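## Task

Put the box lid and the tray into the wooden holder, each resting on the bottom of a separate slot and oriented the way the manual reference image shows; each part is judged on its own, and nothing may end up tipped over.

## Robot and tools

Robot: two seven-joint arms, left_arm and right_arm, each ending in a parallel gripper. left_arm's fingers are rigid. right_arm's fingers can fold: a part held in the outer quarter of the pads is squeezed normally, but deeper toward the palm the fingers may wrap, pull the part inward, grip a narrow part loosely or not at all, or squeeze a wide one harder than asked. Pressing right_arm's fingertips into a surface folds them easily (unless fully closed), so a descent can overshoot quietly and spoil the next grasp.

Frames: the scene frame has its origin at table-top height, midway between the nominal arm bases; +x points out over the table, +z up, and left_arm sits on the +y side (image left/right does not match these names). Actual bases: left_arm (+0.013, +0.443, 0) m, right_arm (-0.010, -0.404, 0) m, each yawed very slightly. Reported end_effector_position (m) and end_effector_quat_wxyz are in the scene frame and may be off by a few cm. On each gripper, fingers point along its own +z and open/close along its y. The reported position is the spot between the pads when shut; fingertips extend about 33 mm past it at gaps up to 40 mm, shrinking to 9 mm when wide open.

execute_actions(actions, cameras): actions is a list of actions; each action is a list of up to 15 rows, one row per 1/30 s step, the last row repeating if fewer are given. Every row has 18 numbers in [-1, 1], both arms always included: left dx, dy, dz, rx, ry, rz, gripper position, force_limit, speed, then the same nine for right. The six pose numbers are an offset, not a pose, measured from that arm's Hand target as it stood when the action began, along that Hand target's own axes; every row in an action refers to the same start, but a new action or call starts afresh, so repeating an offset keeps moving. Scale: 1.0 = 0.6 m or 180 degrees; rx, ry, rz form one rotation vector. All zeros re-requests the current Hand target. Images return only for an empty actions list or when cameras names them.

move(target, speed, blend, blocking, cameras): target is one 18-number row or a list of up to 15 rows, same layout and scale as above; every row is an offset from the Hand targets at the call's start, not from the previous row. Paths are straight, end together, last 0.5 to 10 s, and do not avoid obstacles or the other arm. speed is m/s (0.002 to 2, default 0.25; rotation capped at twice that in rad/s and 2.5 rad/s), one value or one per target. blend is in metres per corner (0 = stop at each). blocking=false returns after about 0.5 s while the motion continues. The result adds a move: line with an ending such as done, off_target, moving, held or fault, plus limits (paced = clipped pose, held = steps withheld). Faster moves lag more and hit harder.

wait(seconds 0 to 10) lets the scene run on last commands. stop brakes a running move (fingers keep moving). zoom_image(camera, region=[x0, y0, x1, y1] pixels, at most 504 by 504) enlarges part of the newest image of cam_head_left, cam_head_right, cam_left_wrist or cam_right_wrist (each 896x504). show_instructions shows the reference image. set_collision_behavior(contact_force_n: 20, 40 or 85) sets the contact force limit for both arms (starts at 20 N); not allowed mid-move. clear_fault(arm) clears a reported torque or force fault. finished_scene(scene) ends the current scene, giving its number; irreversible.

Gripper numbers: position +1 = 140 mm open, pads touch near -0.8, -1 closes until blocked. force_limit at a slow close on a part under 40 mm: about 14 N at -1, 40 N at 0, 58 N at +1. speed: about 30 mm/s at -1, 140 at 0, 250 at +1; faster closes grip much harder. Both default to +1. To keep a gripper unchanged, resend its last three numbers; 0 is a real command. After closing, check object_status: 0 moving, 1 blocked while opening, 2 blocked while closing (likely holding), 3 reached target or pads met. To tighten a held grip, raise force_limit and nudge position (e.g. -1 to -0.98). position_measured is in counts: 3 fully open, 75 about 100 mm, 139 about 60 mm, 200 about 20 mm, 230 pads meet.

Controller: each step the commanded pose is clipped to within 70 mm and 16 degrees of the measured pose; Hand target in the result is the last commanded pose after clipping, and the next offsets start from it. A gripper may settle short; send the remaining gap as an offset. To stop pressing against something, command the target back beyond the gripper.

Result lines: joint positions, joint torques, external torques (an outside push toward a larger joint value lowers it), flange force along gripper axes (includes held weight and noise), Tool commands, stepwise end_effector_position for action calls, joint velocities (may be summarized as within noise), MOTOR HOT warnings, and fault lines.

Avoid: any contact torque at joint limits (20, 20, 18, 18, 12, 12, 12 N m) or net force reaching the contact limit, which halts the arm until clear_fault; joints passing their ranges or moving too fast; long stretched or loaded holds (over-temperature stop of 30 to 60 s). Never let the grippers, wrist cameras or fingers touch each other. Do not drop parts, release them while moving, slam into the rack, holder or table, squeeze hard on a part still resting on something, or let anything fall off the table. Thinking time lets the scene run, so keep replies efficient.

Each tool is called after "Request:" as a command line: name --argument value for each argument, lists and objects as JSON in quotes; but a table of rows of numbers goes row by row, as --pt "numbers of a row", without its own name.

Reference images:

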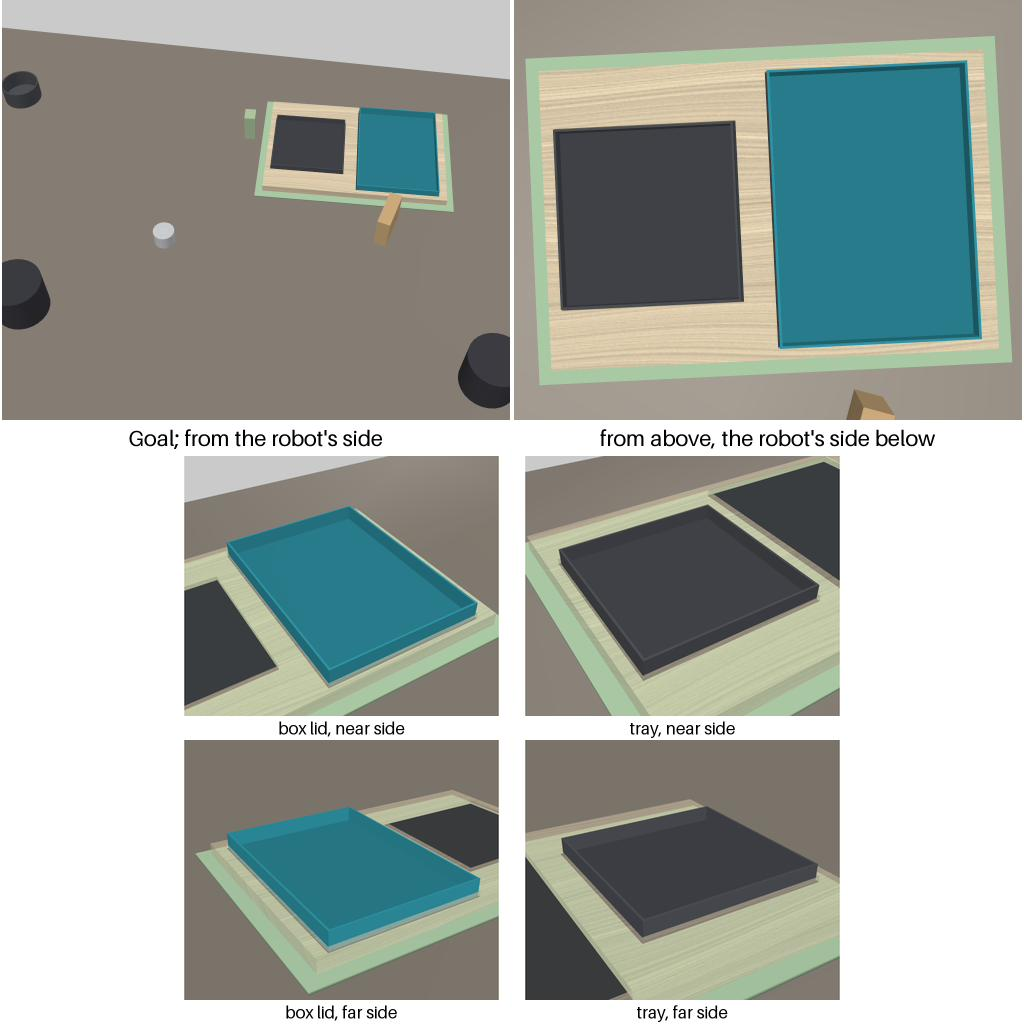

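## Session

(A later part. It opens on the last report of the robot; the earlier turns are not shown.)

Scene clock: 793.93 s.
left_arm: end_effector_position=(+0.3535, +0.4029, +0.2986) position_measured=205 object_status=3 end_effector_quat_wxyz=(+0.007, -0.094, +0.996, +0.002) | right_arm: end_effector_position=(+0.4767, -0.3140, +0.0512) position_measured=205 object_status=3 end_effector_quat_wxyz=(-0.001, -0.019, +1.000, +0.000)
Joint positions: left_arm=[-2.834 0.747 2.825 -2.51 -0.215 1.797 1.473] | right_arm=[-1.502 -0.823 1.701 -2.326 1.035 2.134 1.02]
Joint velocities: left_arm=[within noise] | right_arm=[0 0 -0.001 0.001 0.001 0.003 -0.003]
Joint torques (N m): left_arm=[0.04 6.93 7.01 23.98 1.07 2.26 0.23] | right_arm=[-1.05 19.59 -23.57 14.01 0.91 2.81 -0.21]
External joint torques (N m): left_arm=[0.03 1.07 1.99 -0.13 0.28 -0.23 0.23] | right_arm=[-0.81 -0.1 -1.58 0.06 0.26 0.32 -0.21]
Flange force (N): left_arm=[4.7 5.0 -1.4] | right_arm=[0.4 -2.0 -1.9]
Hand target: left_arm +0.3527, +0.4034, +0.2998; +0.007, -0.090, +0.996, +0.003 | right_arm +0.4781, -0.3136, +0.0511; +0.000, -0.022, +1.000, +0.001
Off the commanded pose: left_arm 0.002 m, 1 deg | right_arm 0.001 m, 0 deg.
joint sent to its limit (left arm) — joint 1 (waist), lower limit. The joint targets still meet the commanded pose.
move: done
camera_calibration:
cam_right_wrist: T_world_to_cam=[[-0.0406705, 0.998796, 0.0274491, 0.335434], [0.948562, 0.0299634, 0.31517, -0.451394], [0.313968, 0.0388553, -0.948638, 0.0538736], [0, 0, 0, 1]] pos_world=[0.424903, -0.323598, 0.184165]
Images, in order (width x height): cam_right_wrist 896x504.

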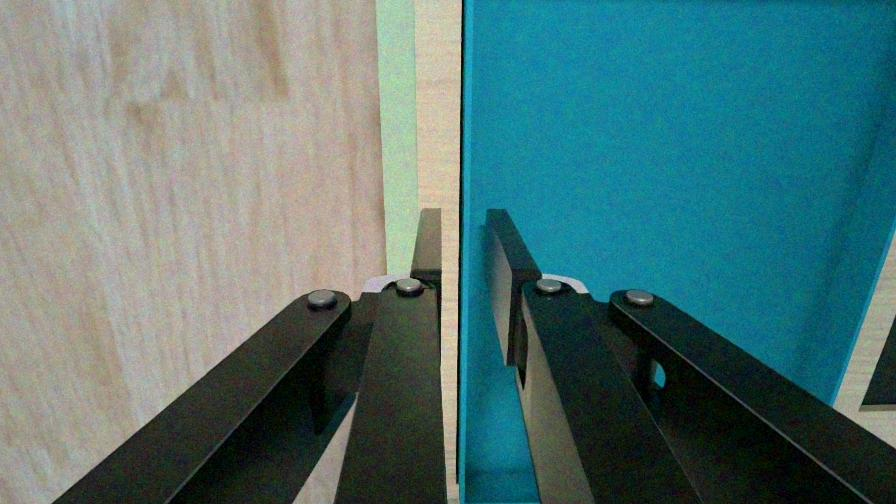

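Request:
move --pt "0 0 0 0 0 0 -0.6 0 -1 0 0 0 0 0 0 -1 0.3 -1" --pt "0 0 0 0 0 0 -0.6 0 -1 0 0 -0.007 0 0 0 -1 0.3 -1" --pt "0 0 0 0 0 0 -0.6 0 -1 -0.001 -0.0017 -0.007 0 0 0.002 -1 0.3 -1" --pt "0 0 0 0 0 0 -0.6 0 -1 -0.001 -0.0017 0.0025 0 0 0.002 -1 0.3 -1" --speed '[0.04,0.03,0.02,0.02]' --cameras '["cam_head_right","cam_right_wrist"]'

Request:
zoom_image --camera "cam_head_right" --region '[480, 220, 510, 250]'

Request:
zoom_image --camera "cam_right_wrist" --region '[400, 0, 520, 240]'

Scene clock: 801.90 s.
left_arm: end_effector_position=(+0.3535, +0.4029, +0.2986) position_measured=205 object_status=3 end_effector_quat_wxyz=(+0.007, -0.094, +0.996, +0.002) | right_arm: end_effector_position=(+0.4777, -0.3140, +0.0512) position_measured=230 object_status=3 end_effector_quat_wxyz=(-0.001, -0.020, +1.000, +0.001)
Joint positions: left_arm=[-2.834 0.747 2.825 -2.51 -0.215 1.797 1.473] | right_arm=[-1.507 -0.823 1.703 -2.323 1.037 2.132 1.016]
Joint velocities: left_arm=[within noise] | right_arm=[-0.001 -0.001 0.002 0.003 0.001 0.003 -0.002]
Joint torques (N m): left_arm=[0 6.91 6.9 23.93 1.08 2.26 0.1] | right_arm=[-1.51 18.88 -21.41 13.23 1.45 3.2 0.02]
External joint torques (N m): left_arm=[-0.02 1.06 1.87 -0.19 0.29 -0.23 0.1] | right_arm=[-1.46 -0.94 0.52 -0.93 0.8 0.72 0.02]
Flange force (N): left_arm=[4.8 4.5 -1.2] | right_arm=[-3.1 -2.4 7.6]
Hand target: left_arm +0.3527, +0.4034, +0.2998; +0.007, -0.090, +0.996, +0.003 | right_arm +0.4787, -0.3146, +0.0496; +0.000, -0.019, +1.000, +0.001
Off the commanded pose: left_arm 0.002 m, 1 deg | right_arm 0.002 m, 0 deg.
joint sent to its limit (left arm) — joint 1 (waist), lower limit. The joint targets still meet the commanded pose.
move: done
camera_calibration:
cam_right_wrist: T_world_to_cam=[[-0.0422256, 0.998646, 0.0303985, 0.335944], [0.9485, 0.0305075, 0.315306, -0.452121], [0.313951, 0.0421469, -0.948503, 0.0545333], [0, 0, 0, 1]] pos_world=[0.425901, -0.323994, 0.184069]
Images, in order (width x height): cam_head_right 896x504, cam_right_wrist 896x504.

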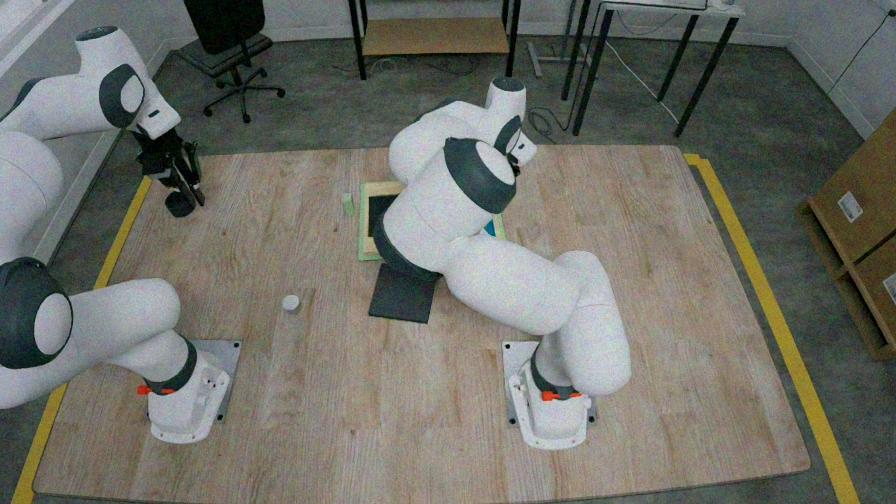

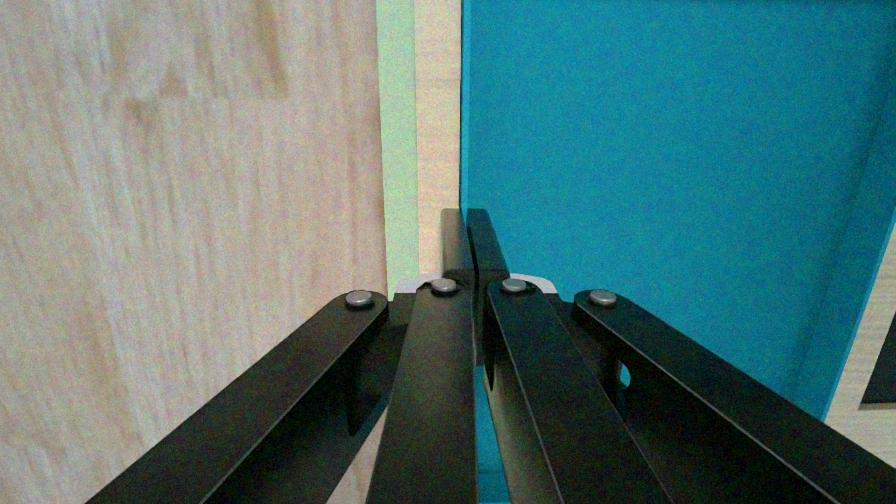

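Scaled by 16.800 from the camera's 896x504 image, which has a finer 1280x720 frame.

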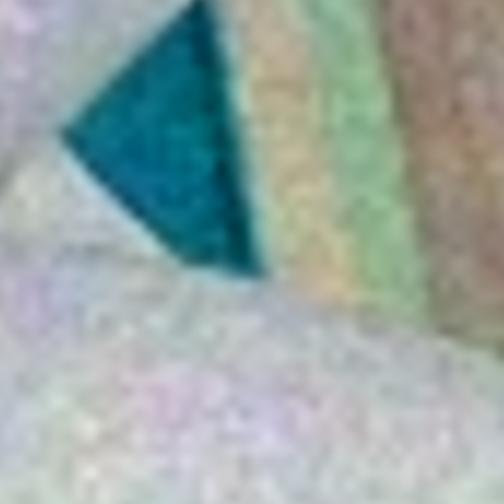

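Scaled by 2.100 from the camera's 896x504 image, which has a finer 1280x720 frame.

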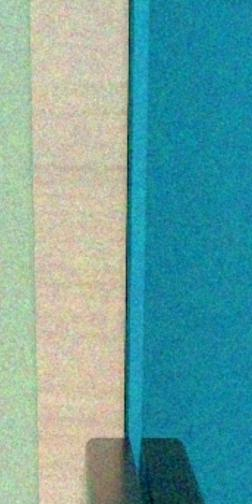

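Request:
move --pt "0 0 0 0 0 0 -0.6 0 -1 -0.0025 0 0 0 0 0 -1 0.3 -1" --pt "0 0 0 0 0 0 -0.6 0 -1 0.0042 0 0 0 0 0 -1 0.3 -1" --pt "0 0 0 0 0 0 -0.6 0 -1 0.0042 0.0014 0 0 0 0 -1 0.3 -1" --pt "0 0 0 0 0 0 -0.6 0 -1 -0.0025 0.0014 0 0 0 0 -1 0.3 -1" --pt "0 0 0 0 0 0 -0.6 0 -1 -0.0025 0.0028 0 0 0 0 -1 0.3 -1" --pt "0 0 0 0 0 0 -0.6 0 -1 0.0042 0.0028 0 0 0 0 -1 0.3 -1" --pt "0 0 0 0 0 0 -0.6 0 -1 0.0042 -0.0014 0 0 0 0 -1 0.3 -1" --pt "0 0 0 0 0 0 -0.6 0 -1 -0.0025 -0.0014 0 0 0 0 -1 0.3 -1" --speed 0.008 --blend '[0.0005,0.0005,0.0005,0.0005,0.0005,0.0005,0.0005,0]' --cameras '["cam_right_wrist"]'

Request:
zoom_image --camera "cam_right_wrist" --region '[400, 0, 520, 240]'

Scene clock: 813.27 s.
left_arm: end_effector_position=(+0.3535, +0.4029, +0.2986) position_measured=205 object_status=3 end_effector_quat_wxyz=(+0.007, -0.094, +0.996, +0.002) | right_arm: end_effector_position=(+0.4805, -0.3140, +0.0511) position_measured=230 object_status=3 end_effector_quat_wxyz=(+0.001, -0.021, +1.000, +0.002)
Joint positions: left_arm=[-2.834 0.747 2.825 -2.51 -0.215 1.797 1.473] | right_arm=[-1.513 -0.823 1.707 -2.319 1.04 2.136 1.012]
Joint torques (N m): left_arm=[0.02 6.88 6.99 23.99 1.09 2.27 0.17] | right_arm=[-2.59 18.97 -22.17 13.32 1.22 3.08 0.26]
External joint torques (N m): left_arm=[0.02 0.98 1.99 -0.13 0.3 -0.22 0.17] | right_arm=[-2.57 -0.97 -0.23 -0.87 0.57 0.58 0.26]
Flange force (N): left_arm=[4.4 4.8 -1.4] | right_arm=[-6.0 -3.8 6.5]
Hand target: left_arm +0.3527, +0.4034, +0.2998; +0.007, -0.090, +0.996, +0.003 | right_arm +0.4803, -0.3153, +0.0496; +0.000, -0.019, +1.000, +0.001
Off the commanded pose: left_arm 0.002 m, 1 deg | right_arm 0.002 m, 0 deg.
joint sent to its limit (left arm) — joint 1 (waist), lower limit. The joint targets still meet the commanded pose.
move: done; blend cut to 0.0004 m at target 2, 0.0004 m at target 3, 0.0004 m at target 4, 0.0004 m at target 5
camera_calibration:
cam_right_wrist: T_world_to_cam=[[-0.0442519, 0.998539, 0.0310203, 0.336961], [0.946937, 0.0320297, 0.319819, -0.453778], [0.318358, 0.0435269, -0.946971, 0.0518514], [0, 0, 0, 1]] pos_world=[0.428103, -0.324191, 0.183776]
Images, in order (width x height): cam_right_wrist 896x504.

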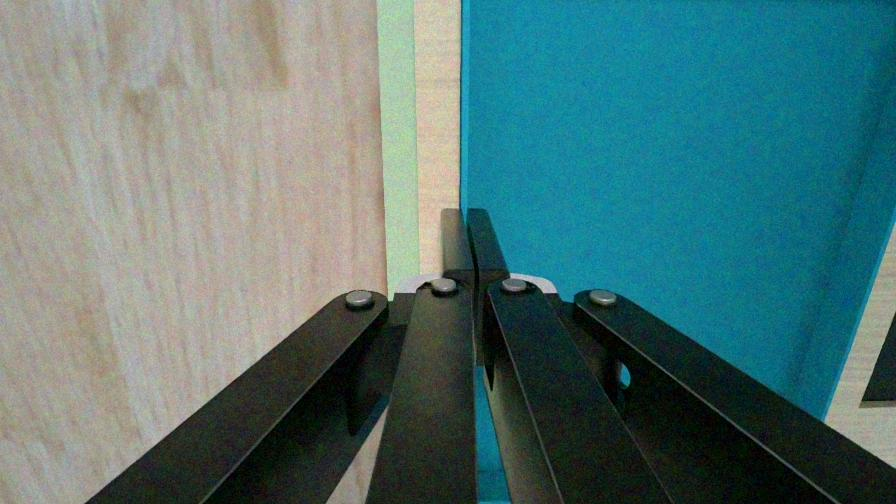

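Scaled by 2.100 from the camera's 896x504 image, which has a finer 1280x720 frame.

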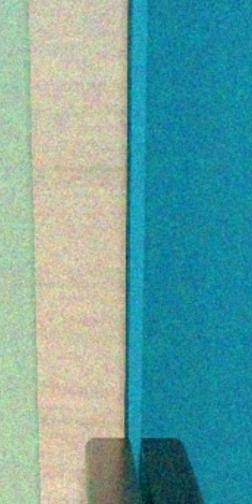

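Request:
move --pt "0 0 0 0 0 0 -0.6 0 -1 0 0 -0.0025 0 0 0 -1 0.3 -1" --pt "0 0 0 0 0 0 -0.6 0 -1 0 0 -0.0025 0 0 0 -0.6 0.3 -1" --pt "0 0 0 0 0 0 -0.6 0 -1 0 0 -0.1 0 0 0 -0.6 0.3 -1" --pt "0 0 0 0 0 0 -0.6 0 -1 0.13 0.14 -0.37 0 0 0 -0.6 0.3 -1" --speed '[0.03,0.03,0.12,0.25]' --blend '[0,0,0.02,0]' --cameras '["cam_right_wrist"]'

Request:
zoom_image --camera "cam_right_wrist" --region '[200, 0, 700, 260]'

Scene clock: 821.67 s.
left_arm: end_effector_position=(+0.3535, +0.4029, +0.2986) position_measured=205 object_status=3 end_effector_quat_wxyz=(+0.007, -0.094, +0.996, +0.002) | right_arm: end_effector_position=(+0.3994, -0.2338, +0.2711) position_measured=205 object_status=3 end_effector_quat_wxyz=(+0.001, -0.024, +1.000, +0.001)
Joint positions: left_arm=[-2.834 0.747 2.825 -2.51 -0.215 1.797 1.473] | right_arm=[-0.956 -0.932 1.049 -2.249 0.775 1.634 1.273]
Joint velocities: left_arm=[within noise] | right_arm=[-0.001 0 -0.001 -0.001 0.001 -0.001 0.006]
Joint torques (N m): left_arm=[0.09 6.88 6.9 24.01 1.05 2.26 0.16] | right_arm=[-1.05 10.77 -23.49 17.08 0.82 2.41 0.31]
External joint torques (N m): left_arm=[0.02 1.02 1.81 -0.13 0.24 -0.23 0.16] | right_arm=[-1.01 -0.42 -1.87 -0.57 0.02 -0.08 0.31]
Flange force (N): left_arm=[4.5 4.5 -1.3] | right_arm=[3.7 -2.3 -2.0]
Hand target: left_arm +0.3527, +0.4034, +0.2998; +0.007, -0.090, +0.996, +0.003 | right_arm +0.3989, -0.2346, +0.2716; +0.000, -0.019, +1.000, +0.001
Off the commanded pose: left_arm 0.002 m, 1 deg | right_arm 0.001 m, 1 deg.
joint sent to its limit (left arm) — joint 1 (waist), lower limit. The joint targets still meet the commanded pose.
move: done
camera_calibration:
cam_right_wrist: T_world_to_cam=[[-0.0496391, 0.998304, 0.030409, 0.248719], [0.946821, 0.0373445, 0.319586, -0.448591], [0.317908, 0.0446558, -0.947069, 0.283057], [0, 0, 0, 1]] pos_world=[0.347096, -0.244185, 0.403875]
Images, in order (width x height): cam_right_wrist 896x504.

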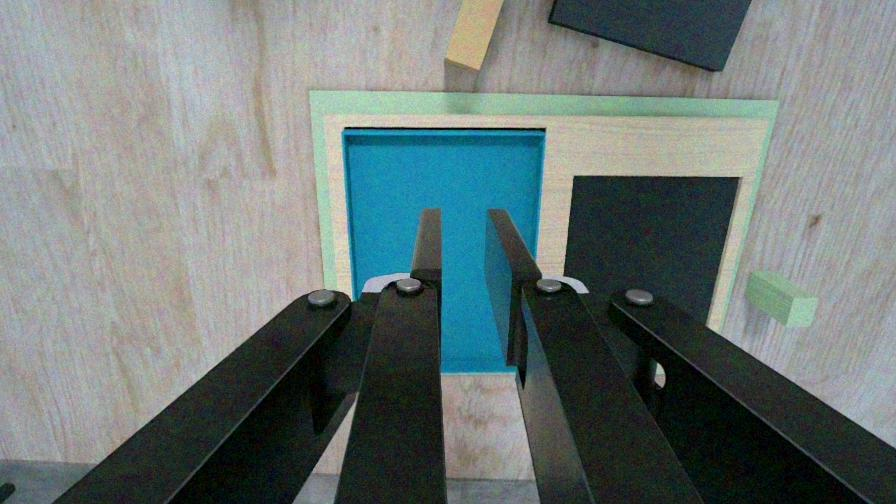

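Scaled by 1.008 from the camera's 896x504 image, which has a finer 1280x720 frame.

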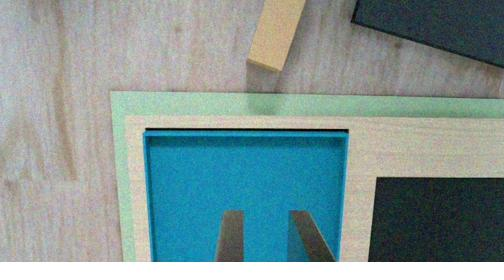

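Request:
zoom_image --camera "cam_right_wrist" --region '[325, 100, 405, 160]'

Request:
zoom_image --camera "cam_right_wrist" --region '[505, 100, 585, 160]'

Request:
zoom_image --camera "cam_right_wrist" --region '[325, 200, 405, 260]'

Request:
zoom_image --camera "cam_right_wrist" --region '[505, 180, 585, 240]'

Request:
zoom_image --camera "cam_right_wrist" --region '[430, 340, 530, 415]'

Scaled by 6.300 from the camera's 896x504 image, which has a finer 1280x720 frame.

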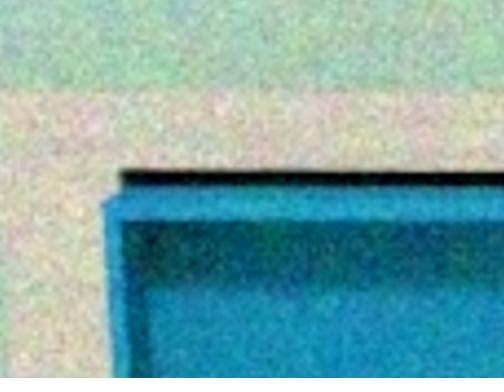

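Scaled by 6.300 from the camera's 896x504 image, which has a finer 1280x720 frame.

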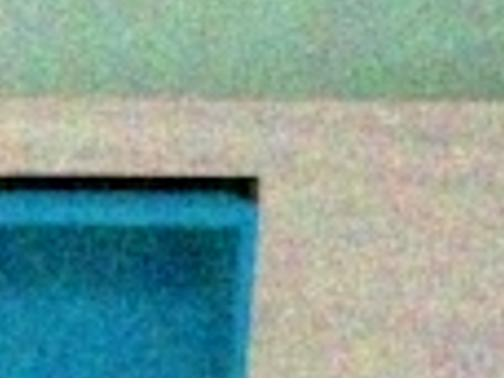

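Scaled by 6.300 from the camera's 896x504 image, which has a finer 1280x720 frame.

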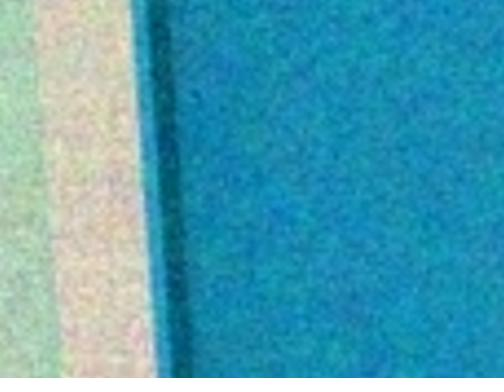

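Scaled by 6.300 from the camera's 896x504 image, which has a finer 1280x720 frame.

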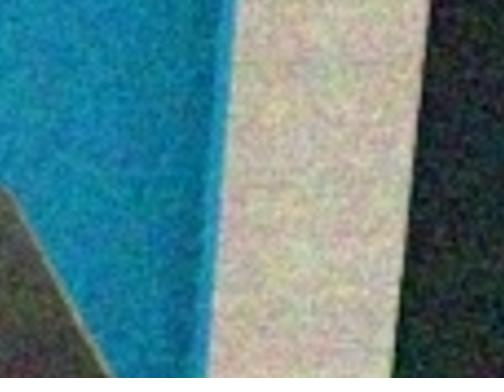

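Scaled by 5.040 from the camera's 896x504 image, which has a finer 1280x720 frame.

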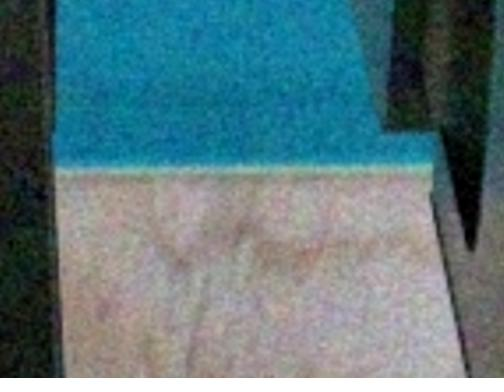

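Request:
move --pt "0 0 0 0 0 0 -0.6 0 -1 -0.13 -0.14 0.28 0 0 0 -0.6 0.3 -1" --pt "0 0 0 0 0 0 -0.6 0 -1 -0.13 -0.14 0.3683 0 0 0 -0.6 0.3 -1" --pt "0 0 0 0 0 0 -0.6 0 -1 -0.13 -0.14 0.3683 0 0 0 -1 0.3 -1" --pt "0 0 0 0 0 0 -0.6 0 -1 -0.13 -0.14 0.3587 0 0 0 -1 0.3 -1" --pt "0 0 0 0 0 0 -0.6 0 -1 -0.122 -0.1388 0.3587 0 0 0 -1 0.3 -1" --pt "0 0 0 0 0 0 -0.6 0 -1 -0.122 -0.1388 0.369 0 0 0 -1 0.3 -1" --speed '[0.3,0.1,0.04,0.03,0.03,0.02]' --blend '[0.02,0,0,0,0,0]' --cameras '["cam_right_wrist","cam_head_right"]'

Request:
zoom_image --camera "cam_head_right" --region '[480, 220, 510, 250]'

Request:
zoom_image --camera "cam_right_wrist" --region '[400, 0, 520, 240]'

Scene clock: 845.57 s.
left_arm: end_effector_position=(+0.3535, +0.4029, +0.2986) position_measured=205 object_status=3 end_effector_quat_wxyz=(+0.007, -0.094, +0.996, +0.002) | right_arm: end_effector_position=(+0.4751, -0.3139, +0.0510) position_measured=230 object_status=3 end_effector_quat_wxyz=(+0.000, -0.020, +1.000, +0.001)
Joint positions: left_arm=[-2.834 0.747 2.825 -2.51 -0.215 1.797 1.473] | right_arm=[-1.495 -0.825 1.696 -2.333 1.042 2.133 1.013]
Joint velocities: left_arm=[within noise] | right_arm=[0 0 0.002 0.001 0 0.003 0]
Joint torques (N m): left_arm=[0.08 6.89 7.01 23.97 1.08 2.27 0.12] | right_arm=[-1.15 19.43 -23.38 13.15 0.92 2.74 -0.03]
External joint torques (N m): left_arm=[0.04 1.08 1.99 -0.09 0.28 -0.21 0.12] | right_arm=[-1.01 -0.14 -1.35 -0.93 0.25 0.23 -0.03]
Flange force (N): left_arm=[4.6 4.8 -1.5] | right_arm=[2.3 -2.4 -1.2]
Hand target: left_arm +0.3527, +0.4034, +0.2998; +0.007, -0.090, +0.996, +0.003 | right_arm +0.4754, -0.3148, +0.0502; +0.000, -0.019, +1.000, +0.001
Off the commanded pose: left_arm 0.002 m, 1 deg | right_arm 0.001 m, 0 deg.
joint sent to its limit (left arm) — joint 1 (waist), lower limit. The joint targets still meet the commanded pose.
move: done
camera_calibration:
cam_right_wrist: T_world_to_cam=[[-0.0428696, 0.998642, 0.0295927, 0.336051], [0.947933, 0.0313012, 0.316929, -0.449211], [0.315572, 0.0416385, -0.947988, 0.0542698], [0, 0, 0, 1]] pos_world=[0.423102, -0.323794, 0.18387]
Images, in order (width x height): cam_head_right 896x504, cam_right_wrist 896x504.

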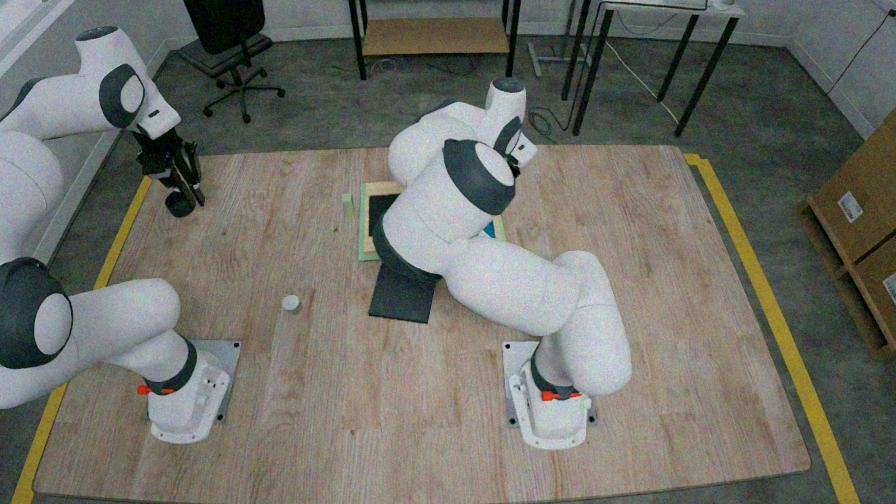

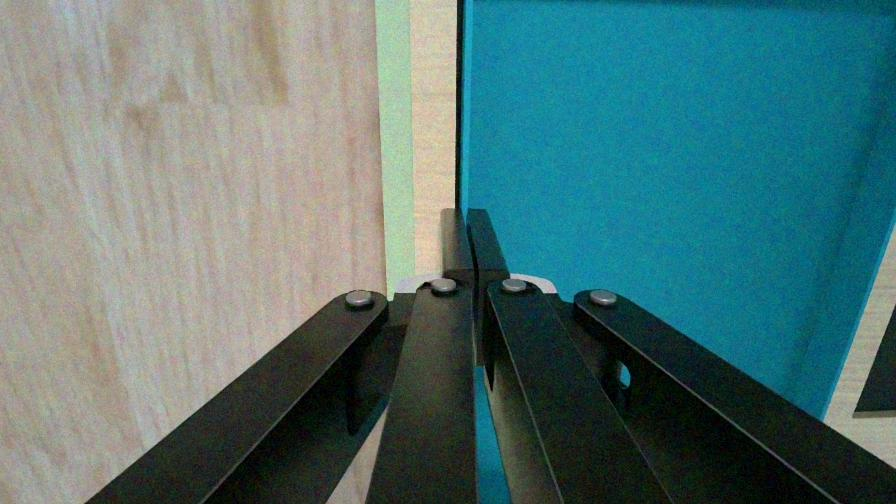

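Scaled by 16.800 from the camera's 896x504 image, which has a finer 1280x720 frame.

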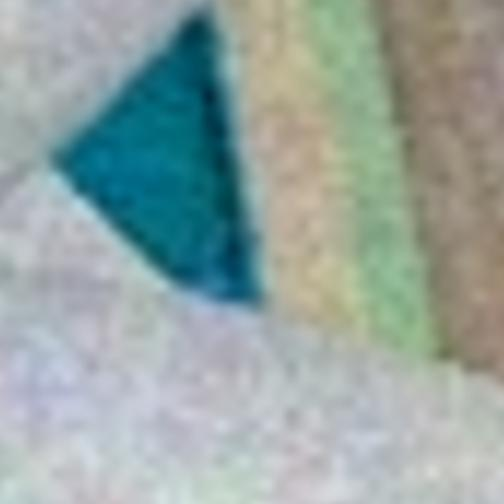

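Scaled by 2.100 from the camera's 896x504 image, which has a finer 1280x720 frame.

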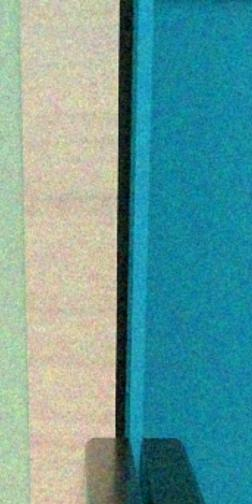

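Request:
move --target '[0,0,0,0,0,0,-0.6,0,-1,0,0,0.009,0,0,0,-1,0.3,-1]' --speed 0.015 --cameras '["cam_right_wrist"]'

Request:
zoom_image --camera "cam_right_wrist" --region '[400, 0, 520, 240]'

Scene clock: 849.10 s.
left_arm: end_effector_position=(+0.3535, +0.4029, +0.2986) position_measured=205 object_status=3 end_effector_quat_wxyz=(+0.007, -0.094, +0.996, +0.002) | right_arm: end_effector_position=(+0.4781, -0.3150, +0.0504) position_measured=230 object_status=3 end_effector_quat_wxyz=(+0.003, -0.020, +1.000, +0.001)
Joint positions: left_arm=[-2.834 0.747 2.825 -2.51 -0.215 1.797 1.473] | right_arm=[-1.502 -0.825 1.702 -2.33 1.047 2.141 1.009]
Joint torques (N m): left_arm=[0.02 6.97 7.02 24.02 1.07 2.26 0.14] | right_arm=[-2.59 17.41 -16.31 10.5 2.07 3.22 0.01]
External joint torques (N m): left_arm=[0.04 1.15 2.05 -0.08 0.27 -0.22 0.14] | right_arm=[-2.49 -2.3 5.68 -3.55 1.42 0.71 0.01]
Flange force (N): left_arm=[4.9 4.9 -1.6] | right_arm=[-9.0 -3.7 27.4]
Hand target: left_arm +0.3527, +0.4034, +0.2998; +0.007, -0.090, +0.996, +0.003 | right_arm +0.4754, -0.3148, +0.0448; +0.000, -0.019, +1.000, +0.001
Off the commanded pose: left_arm 0.002 m, 1 deg | right_arm 0.006 m, 0 deg.
joint sent to its limit (left arm) — joint 1 (waist), lower limit. The joint targets still meet the commanded pose.
move: off_target (right_arm)
camera_calibration:
cam_right_wrist: T_world_to_cam=[[-0.0423314, 0.998672, 0.0293655, 0.337092], [0.945928, 0.0306, 0.322931, -0.451331], [0.321604, 0.0414478, -0.945967, 0.049714], [0, 0, 0, 1]] pos_world=[0.425208, -0.324895, 0.182878]
Images, in order (width x height): cam_right_wrist 896x504.

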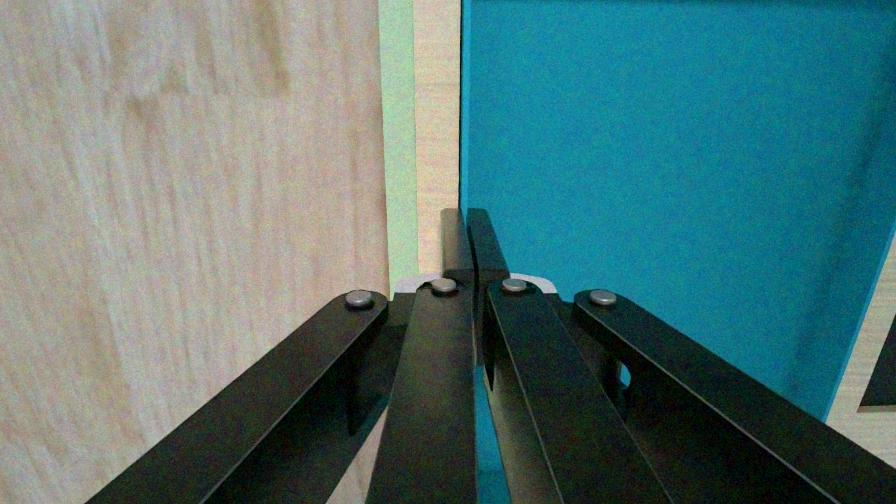

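Scaled by 2.100 from the camera's 896x504 image, which has a finer 1280x720 frame.

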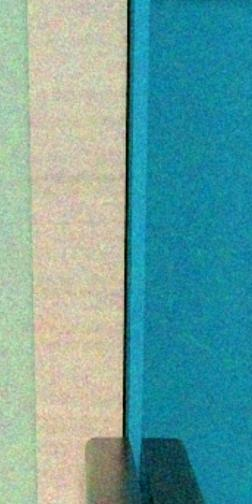

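Request:
move --pt "0 0 0 0 0 0 -0.6 0 -1 0 0 -0.014 0 0 0 -1 0.3 -1" --pt "0 0 0 0 0 0 -0.6 0 -1 -0.0018 0.0017 -0.014 0 0 0 -1 0.3 -1" --pt "0 0 0 0 0 0 -0.6 0 -1 -0.0018 0.0017 -0.0042 0 0 0 -1 0.3 -1" --speed '[0.03,0.02,0.015]' --cameras '["cam_right_wrist"]'

Request:
zoom_image --camera "cam_right_wrist" --region '[400, 0, 520, 240]'

Scene clock: 860.33 s.
left_arm: end_effector_position=(+0.3535, +0.4029, +0.2986) position_measured=205 object_status=3 end_effector_quat_wxyz=(+0.007, -0.094, +0.996, +0.002) | right_arm: end_effector_position=(+0.4777, -0.3137, +0.0505) position_measured=230 object_status=3 end_effector_quat_wxyz=(+0.001, -0.021, +1.000, +0.001)
Joint positions: left_arm=[-2.834 0.747 2.825 -2.51 -0.215 1.797 1.473] | right_arm=[-1.501 -0.826 1.701 -2.328 1.046 2.136 1.011]
Joint torques (N m): left_arm=[0.09 6.93 6.97 24.02 1.09 2.24 0.17] | right_arm=[-1.71 18.47 -19.71 12.24 1.38 2.91 0.09]
External joint torques (N m): left_arm=[0.09 1.06 1.95 -0.12 0.29 -0.25 0.17] | right_arm=[-1.65 -1.25 2.22 -1.76 0.73 0.42 0.09]
Flange force (N): left_arm=[4.6 4.9 -1.5] | right_arm=[-4.8 -2.5 12.6]
Hand target: left_arm +0.3527, +0.4034, +0.2998; +0.007, -0.090, +0.996, +0.003 | right_arm +0.4765, -0.3137, +0.0473; +0.000, -0.019, +1.000, +0.001
Off the commanded pose: left_arm 0.002 m, 1 deg | right_arm 0.003 m, 0 deg.
joint sent to its limit (left arm) — joint 1 (waist), lower limit. The joint targets still meet the commanded pose.
move: done
camera_calibration:
cam_right_wrist: T_world_to_cam=[[-0.0437467, 0.998589, 0.0301189, 0.336415], [0.946754, 0.0318126, 0.320384, -0.450854], [0.318973, 0.0425308, -0.946809, 0.0516066], [0, 0, 0, 1]] pos_world=[0.425104, -0.323792, 0.183176]
Images, in order (width x height): cam_right_wrist 896x504.

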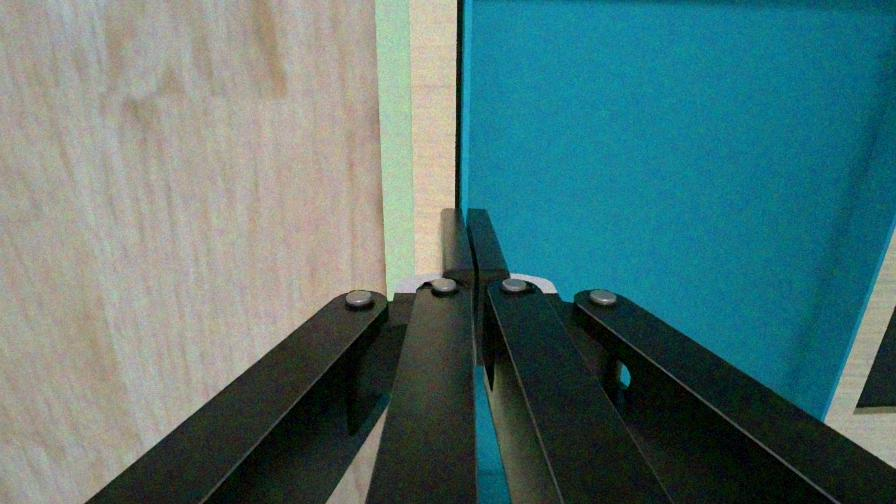

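Scaled by 2.100 from the camera's 896x504 image, which has a finer 1280x720 frame.

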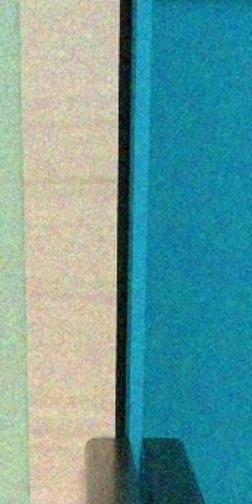

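Request:
move --pt "0 0 0 0 0 0 -0.6 0 -1 0 0 -0.005 0 0 0 -1 0.3 -1" --pt "0 0 0 0 0 0 -0.6 0 -1 0 0 -0.005 0 0 0 -0.6 0.3 -1" --pt "0 0 0 0 0 0 -0.6 0 -1 0 0 -0.1 0 0 0 -0.6 0.3 -1" --pt "0 0 0 0 0 0 -0.6 0 -1 0.13 0.14 -0.37 0 0 0 -0.6 0.3 -1" --speed '[0.03,0.03,0.12,0.25]' --blend '[0,0,0.02,0]' --cameras '["cam_right_wrist"]'

Request:
zoom_image --camera "cam_right_wrist" --region '[325, 100, 405, 160]'

Request:
zoom_image --camera "cam_right_wrist" --region '[505, 100, 585, 160]'

Request:
zoom_image --camera "cam_right_wrist" --region '[430, 340, 530, 415]'

Scene clock: 871.87 s.
left_arm: end_effector_position=(+0.3535, +0.4029, +0.2986) position_measured=205 object_status=3 end_effector_quat_wxyz=(+0.007, -0.094, +0.996, +0.002) | right_arm: end_effector_position=(+0.3956, -0.2322, +0.2688) position_measured=205 object_status=3 end_effector_quat_wxyz=(+0.001, -0.024, +1.000, +0.002)
Joint positions: left_arm=[-2.834 0.747 2.825 -2.51 -0.215 1.797 1.473] | right_arm=[-0.943 -0.94 1.045 -2.261 0.779 1.635 1.275]
Joint velocities: left_arm=[within noise] | right_arm=[-0.001 0.002 0.001 0 -0.002 -0.001 0.006]
Joint torques (N m): left_arm=[0.02 6.91 6.97 23.97 1.05 2.28 0.19] | right_arm=[-1.03 10.76 -23.51 17.09 0.8 2.38 0.34]
External joint torques (N m): left_arm=[0 1.07 1.95 -0.15 0.25 -0.21 0.19] | right_arm=[-0.98 -0.36 -1.89 -0.53 0 -0.11 0.34]
Flange force (N): left_arm=[4.7 4.8 -1.3] | right_arm=[3.5 -2.2 -2.2]
Hand target: left_arm +0.3527, +0.4034, +0.2998; +0.007, -0.090, +0.996, +0.003 | right_arm +0.3951, -0.2330, +0.2694; +0.000, -0.019, +1.000, +0.001
Off the commanded pose: left_arm 0.002 m, 1 deg | right_arm 0.001 m, 1 deg.
joint sent to its limit (left arm) — joint 1 (waist), lower limit. The joint targets still meet the commanded pose.
move: done
camera_calibration:
cam_right_wrist: T_world_to_cam=[[-0.0495434, 0.998308, 0.0304427, 0.246958], [0.946826, 0.037243, 0.319583, -0.444343], [0.317909, 0.0446572, -0.947069, 0.282016], [0, 0, 0, 1]] pos_world=[0.343296, -0.242585, 0.401575]
Images, in order (width x height): cam_right_wrist 896x504.

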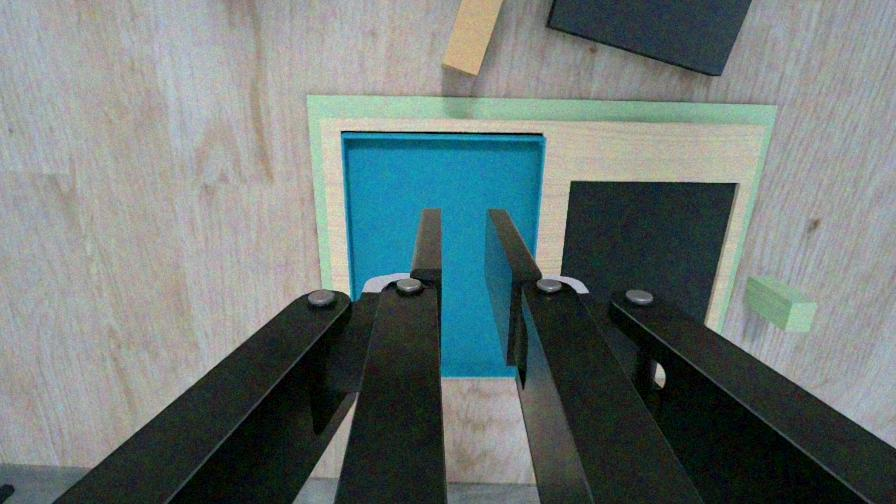

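Scaled by 6.300 from the camera's 896x504 image, which has a finer 1280x720 frame.

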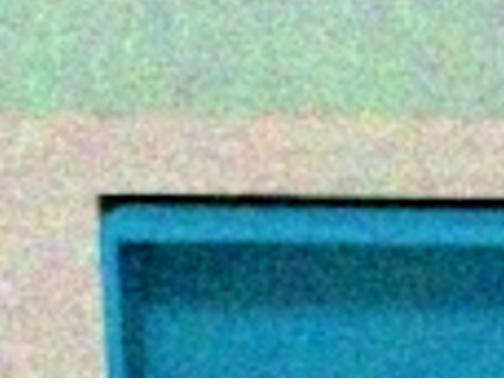

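Scaled by 6.300 from the camera's 896x504 image, which has a finer 1280x720 frame.

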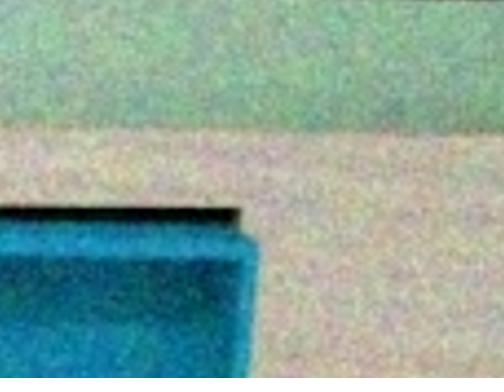

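Scaled by 5.040 from the camera's 896x504 image, which has a finer 1280x720 frame.

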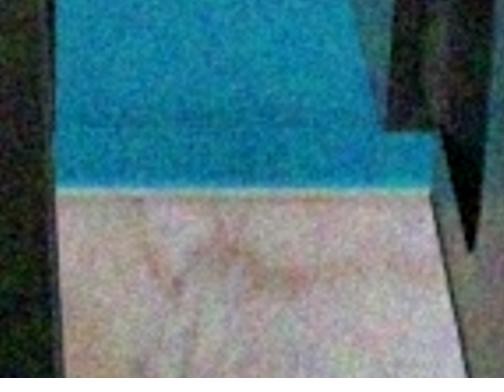

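Request:
move --pt "0 0 0 0 0 0 -0.6 0 -1 -0.13 -0.14 0.28 0 0 0 -0.6 0.3 -1" --pt "0 0 0 0 0 0 -0.6 0 -1 -0.13 -0.14 0.3658 0 0 0 -0.6 0.3 -1" --pt "0 0 0 0 0 0 -0.6 0 -1 -0.13 -0.14 0.3658 0 0 0 -1 0.3 -1" --pt "0 0 0 0 0 0 -0.6 0 -1 -0.13 -0.14 0.356 0 0 0 -1 0.3 -1" --pt "0 0 0 0 0 0 -0.6 0 -1 -0.1275 -0.1417 0.356 0 0 -0.0025 -1 0.3 -1" --pt "0 0 0 0 0 0 -0.6 0 -1 -0.1275 -0.1417 0.369 0 0 -0.0025 -1 0.3 -1" --speed '[0.3,0.1,0.04,0.03,0.03,0.015]' --blend '[0.02,0,0,0,0,0]' --cameras '["cam_right_wrist"]'

Request:
zoom_image --camera "cam_right_wrist" --region '[400, 0, 520, 240]'

Scene clock: 893.53 s.
left_arm: end_effector_position=(+0.3535, +0.4029, +0.2986) position_measured=205 object_status=3 end_effector_quat_wxyz=(+0.007, -0.094, +0.996, +0.002) | right_arm: end_effector_position=(+0.4753, -0.3150, +0.0498) position_measured=230 object_status=3 end_effector_quat_wxyz=(+0.000, -0.021, +1.000, +0.000)
Joint positions: left_arm=[-2.834 0.747 2.825 -2.51 -0.215 1.797 1.473] | right_arm=[-1.496 -0.829 1.698 -2.334 1.047 2.135 1.008]
Joint velocities: left_arm=[within noise] | right_arm=[0 0.002 0.001 0 0 0.003 -0.007]
Joint torques (N m): left_arm=[0.11 6.9 6.99 23.99 1.07 2.26 0.15] | right_arm=[-1.38 19.02 -21.47 12.37 1.14 2.86 -0.33]
External joint torques (N m): left_arm=[0.11 1.03 2 -0.13 0.27 -0.23 0.15] | right_arm=[-1.4 -0.55 0.47 -1.59 0.49 0.37 -0.33]
Flange force (N): left_arm=[4.5 4.9 -1.4] | right_arm=[-0.5 -3.4 6.3]
Hand target: left_arm +0.3527, +0.4034, +0.2998; +0.007, -0.090, +0.996, +0.003 | right_arm +0.4750, -0.3148, +0.0479; +0.000, -0.023, +1.000, +0.001
Off the commanded pose: left_arm 0.002 m, 1 deg | right_arm 0.002 m, 0 deg.
joint sent to its limit (left arm) — joint 1 (waist), lower limit. The joint targets still meet the commanded pose.
move: done
camera_calibration:
cam_right_wrist: T_world_to_cam=[[-0.0441534, 0.998643, 0.0276076, 0.337994], [0.947382, 0.0330851, 0.318389, -0.448222], [0.317044, 0.0402129, -0.947558, 0.0519144], [0, 0, 0, 1]] pos_world=[0.423102, -0.324794, 0.18257]
Images, in order (width x height): cam_right_wrist 896x504.

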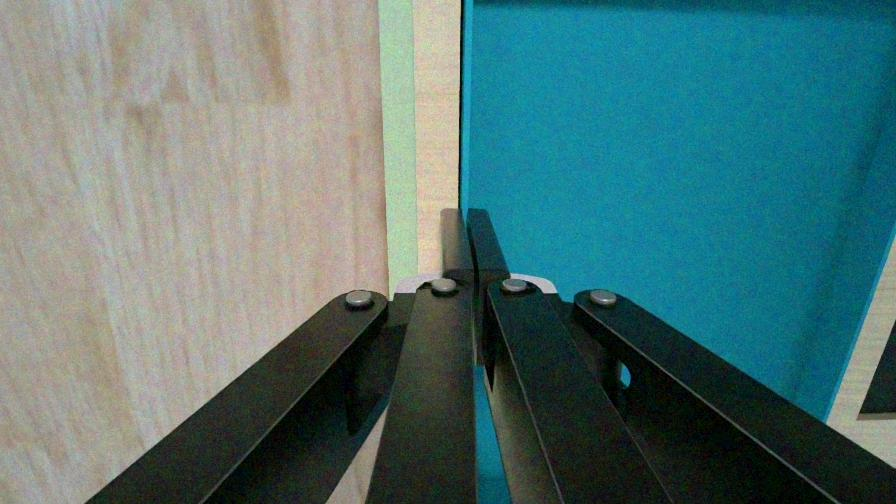

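Scaled by 2.100 from the camera's 896x504 image, which has a finer 1280x720 frame.

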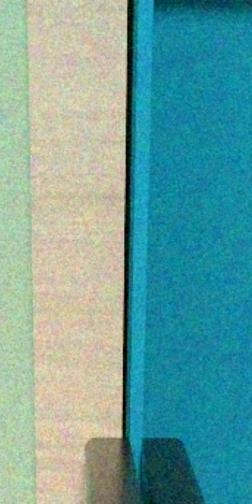

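Request:
move --pt "0 0 0 0 0 0 -0.6 0 -1 0.0017 0.0 0.0015 0 0 0 -1 0.3 -1" --pt "0 0 0 0 0 0 -0.6 0 -1 0.0017 0.0012 0.0015 0 0 0 -1 0.3 -1" --pt "0 0 0 0 0 0 -0.6 0 -1 -0.002 0.0012 0.0015 0 0 0 -1 0.3 -1" --pt "0 0 0 0 0 0 -0.6 0 -1 -0.002 0 0.0015 0 0 0.0015 -1 0.3 -1" --pt "0 0 0 0 0 0 -0.6 0 -1 0.0017 0 0.0015 0 0 0.0015 -1 0.3 -1" --pt "0 0 0 0 0 0 -0.6 0 -1 0.0017 0.0008 0.0015 0 0 -0.0015 -1 0.3 -1" --pt "0 0 0 0 0 0 -0.6 0 -1 -0.002 0.0008 0.0015 0 0 -0.0015 -1 0.3 -1" --pt "0 0 0 0 0 0 -0.6 0 -1 0 0 0.0015 0 0 0 -1 0.3 -1" --speed 0.006 --blend '[0.0004,0.0004,0.0004,0.0004,0.0004,0.0004,0.0004,0]' --cameras '["cam_right_wrist"]'

Scene clock: 902.20 s.
left_arm: end_effector_position=(+0.3535, +0.4029, +0.2986) position_measured=205 object_status=3 end_effector_quat_wxyz=(+0.007, -0.094, +0.996, +0.002) | right_arm: end_effector_position=(+0.4777, -0.3152, +0.0498) position_measured=230 object_status=3 end_effector_quat_wxyz=(+0.003, -0.024, +1.000, +0.000)
Joint positions: left_arm=[-2.834 0.747 2.825 -2.51 -0.215 1.797 1.473] | right_arm=[-1.501 -0.828 1.702 -2.331 1.049 2.142 1.001]
Joint torques (N m): left_arm=[0.06 6.84 7.03 23.95 1.06 2.23 0.15] | right_arm=[-0.56 18.72 -20.47 11.15 1.31 2.77 0.04]
External joint torques (N m): left_arm=[0.02 1.06 1.99 -0.1 0.26 -0.25 0.15] | right_arm=[-0.46 -1.02 1.55 -2.84 0.66 0.26 0.04]
Flange force (N): left_arm=[4.7 4.8 -1.5] | right_arm=[4.4 -1.3 8.0]
Hand target: left_arm +0.3527, +0.4034, +0.2998; +0.007, -0.090, +0.996, +0.003 | right_arm +0.4750, -0.3148, +0.0470; +0.000, -0.023, +1.000, +0.001
Off the commanded pose: left_arm 0.002 m, 1 deg | right_arm 0.004 m, 0 deg.
joint sent to its limit (left arm) — joint 1 (waist), lower limit. The joint targets still meet the commanded pose.
move: off_target (right_arm)
camera_calibration:
cam_right_wrist: T_world_to_cam=[[-0.0510598, 0.998322, 0.0273116, 0.341457], [0.945496, 0.0395153, 0.323227, -0.447801], [0.321606, 0.042327, -0.945927, 0.0495386], [0, 0, 0, 1]] pos_world=[0.424897, -0.325286, 0.182276]
Images, in order (width x height): cam_right_wrist 896x504.

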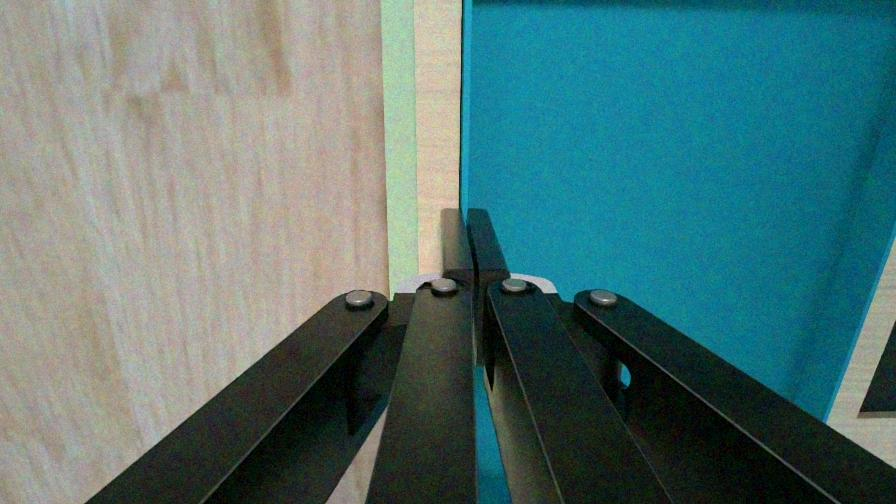

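Request:
move --pt "0 0 0 0 0 0 -0.6 0 -1 0.002 0 -0.005 0 0 0 -1 0.3 -1" --pt "0 0 0 0 0 0 -0.6 0 -1 0.002 0 -0.005 0 0 0 -0.6 0.3 -1" --pt "0 0 0 0 0 0 -0.6 0 -1 0 0 -0.1 0 0 0 -0.6 0.3 -1" --pt "0 0 0 0 0 0 -0.6 0 -1 0.13 0.14 -0.37 0 0 0 -0.6 0.3 -1" --speed '[0.03,0.03,0.12,0.25]' --blend '[0,0,0.02,0]' --cameras '["cam_right_wrist"]'

Request:
zoom_image --camera "cam_right_wrist" --region '[325, 100, 405, 160]'

Request:
zoom_image --camera "cam_right_wrist" --region '[505, 100, 585, 160]'

Request:
zoom_image --camera "cam_right_wrist" --region '[430, 340, 530, 415]'

Scene clock: 912.90 s.
left_arm: end_effector_position=(+0.3535, +0.4029, +0.2986) position_measured=205 object_status=3 end_effector_quat_wxyz=(+0.007, -0.094, +0.996, +0.002) | right_arm: end_effector_position=(+0.3935, -0.2339, +0.2685) position_measured=205 object_status=3 end_effector_quat_wxyz=(+0.001, -0.028, +1.000, +0.002)
Joint positions: left_arm=[-2.834 0.747 2.825 -2.51 -0.215 1.797 1.473] | right_arm=[-0.938 -0.945 1.039 -2.269 0.779 1.634 1.264]
Joint velocities: left_arm=[within noise] | right_arm=[0 0 -0.001 0.001 0 -0.002 0.006]
Joint torques (N m): left_arm=[0.06 6.92 6.96 23.95 1.08 2.26 0.13] | right_arm=[-1.03 10.66 -23.47 17.11 0.8 2.37 0.23]
External joint torques (N m): left_arm=[0.09 1.03 2.01 -0.17 0.29 -0.23 0.13] | right_arm=[-1.01 -0.41 -1.92 -0.49 -0.01 -0.11 0.23]
Flange force (N): left_arm=[4.6 4.9 -1.3] | right_arm=[3.6 -2.4 -2.3]
Hand target: left_arm +0.3527, +0.4034, +0.2998; +0.007, -0.090, +0.996, +0.003 | right_arm +0.3930, -0.2347, +0.2691; +0.000, -0.023, +1.000, +0.001
Off the commanded pose: left_arm 0.002 m, 1 deg | right_arm 0.001 m, 1 deg.
joint sent to its limit (left arm) — joint 1 (waist), lower limit. The joint targets still meet the commanded pose.
move: done
camera_calibration:
cam_right_wrist: T_world_to_cam=[[-0.0573549, 0.997892, 0.0303521, 0.251555], [0.946508, 0.0446814, 0.319572, -0.440333], [0.317542, 0.0470575, -0.947076, 0.283179], [0, 0, 0, 1]] pos_world=[0.341285, -0.244676, 0.401275]
Images, in order (width x height): cam_right_wrist 896x504.

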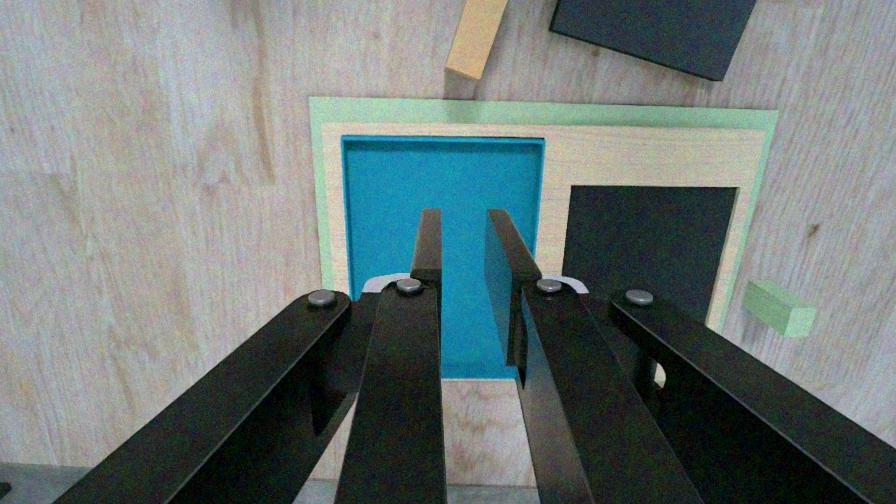

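Scaled by 6.300 from the camera's 896x504 image, which has a finer 1280x720 frame.

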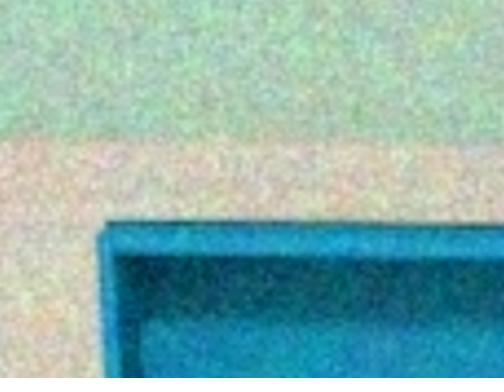

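Scaled by 6.300 from the camera's 896x504 image, which has a finer 1280x720 frame.

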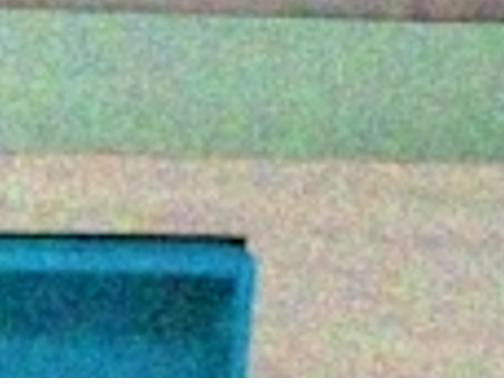

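Scaled by 5.040 from the camera's 896x504 image, which has a finer 1280x720 frame.

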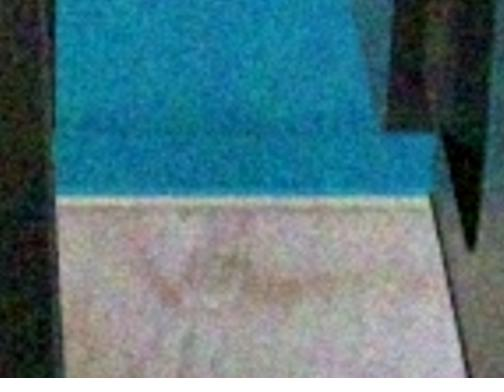

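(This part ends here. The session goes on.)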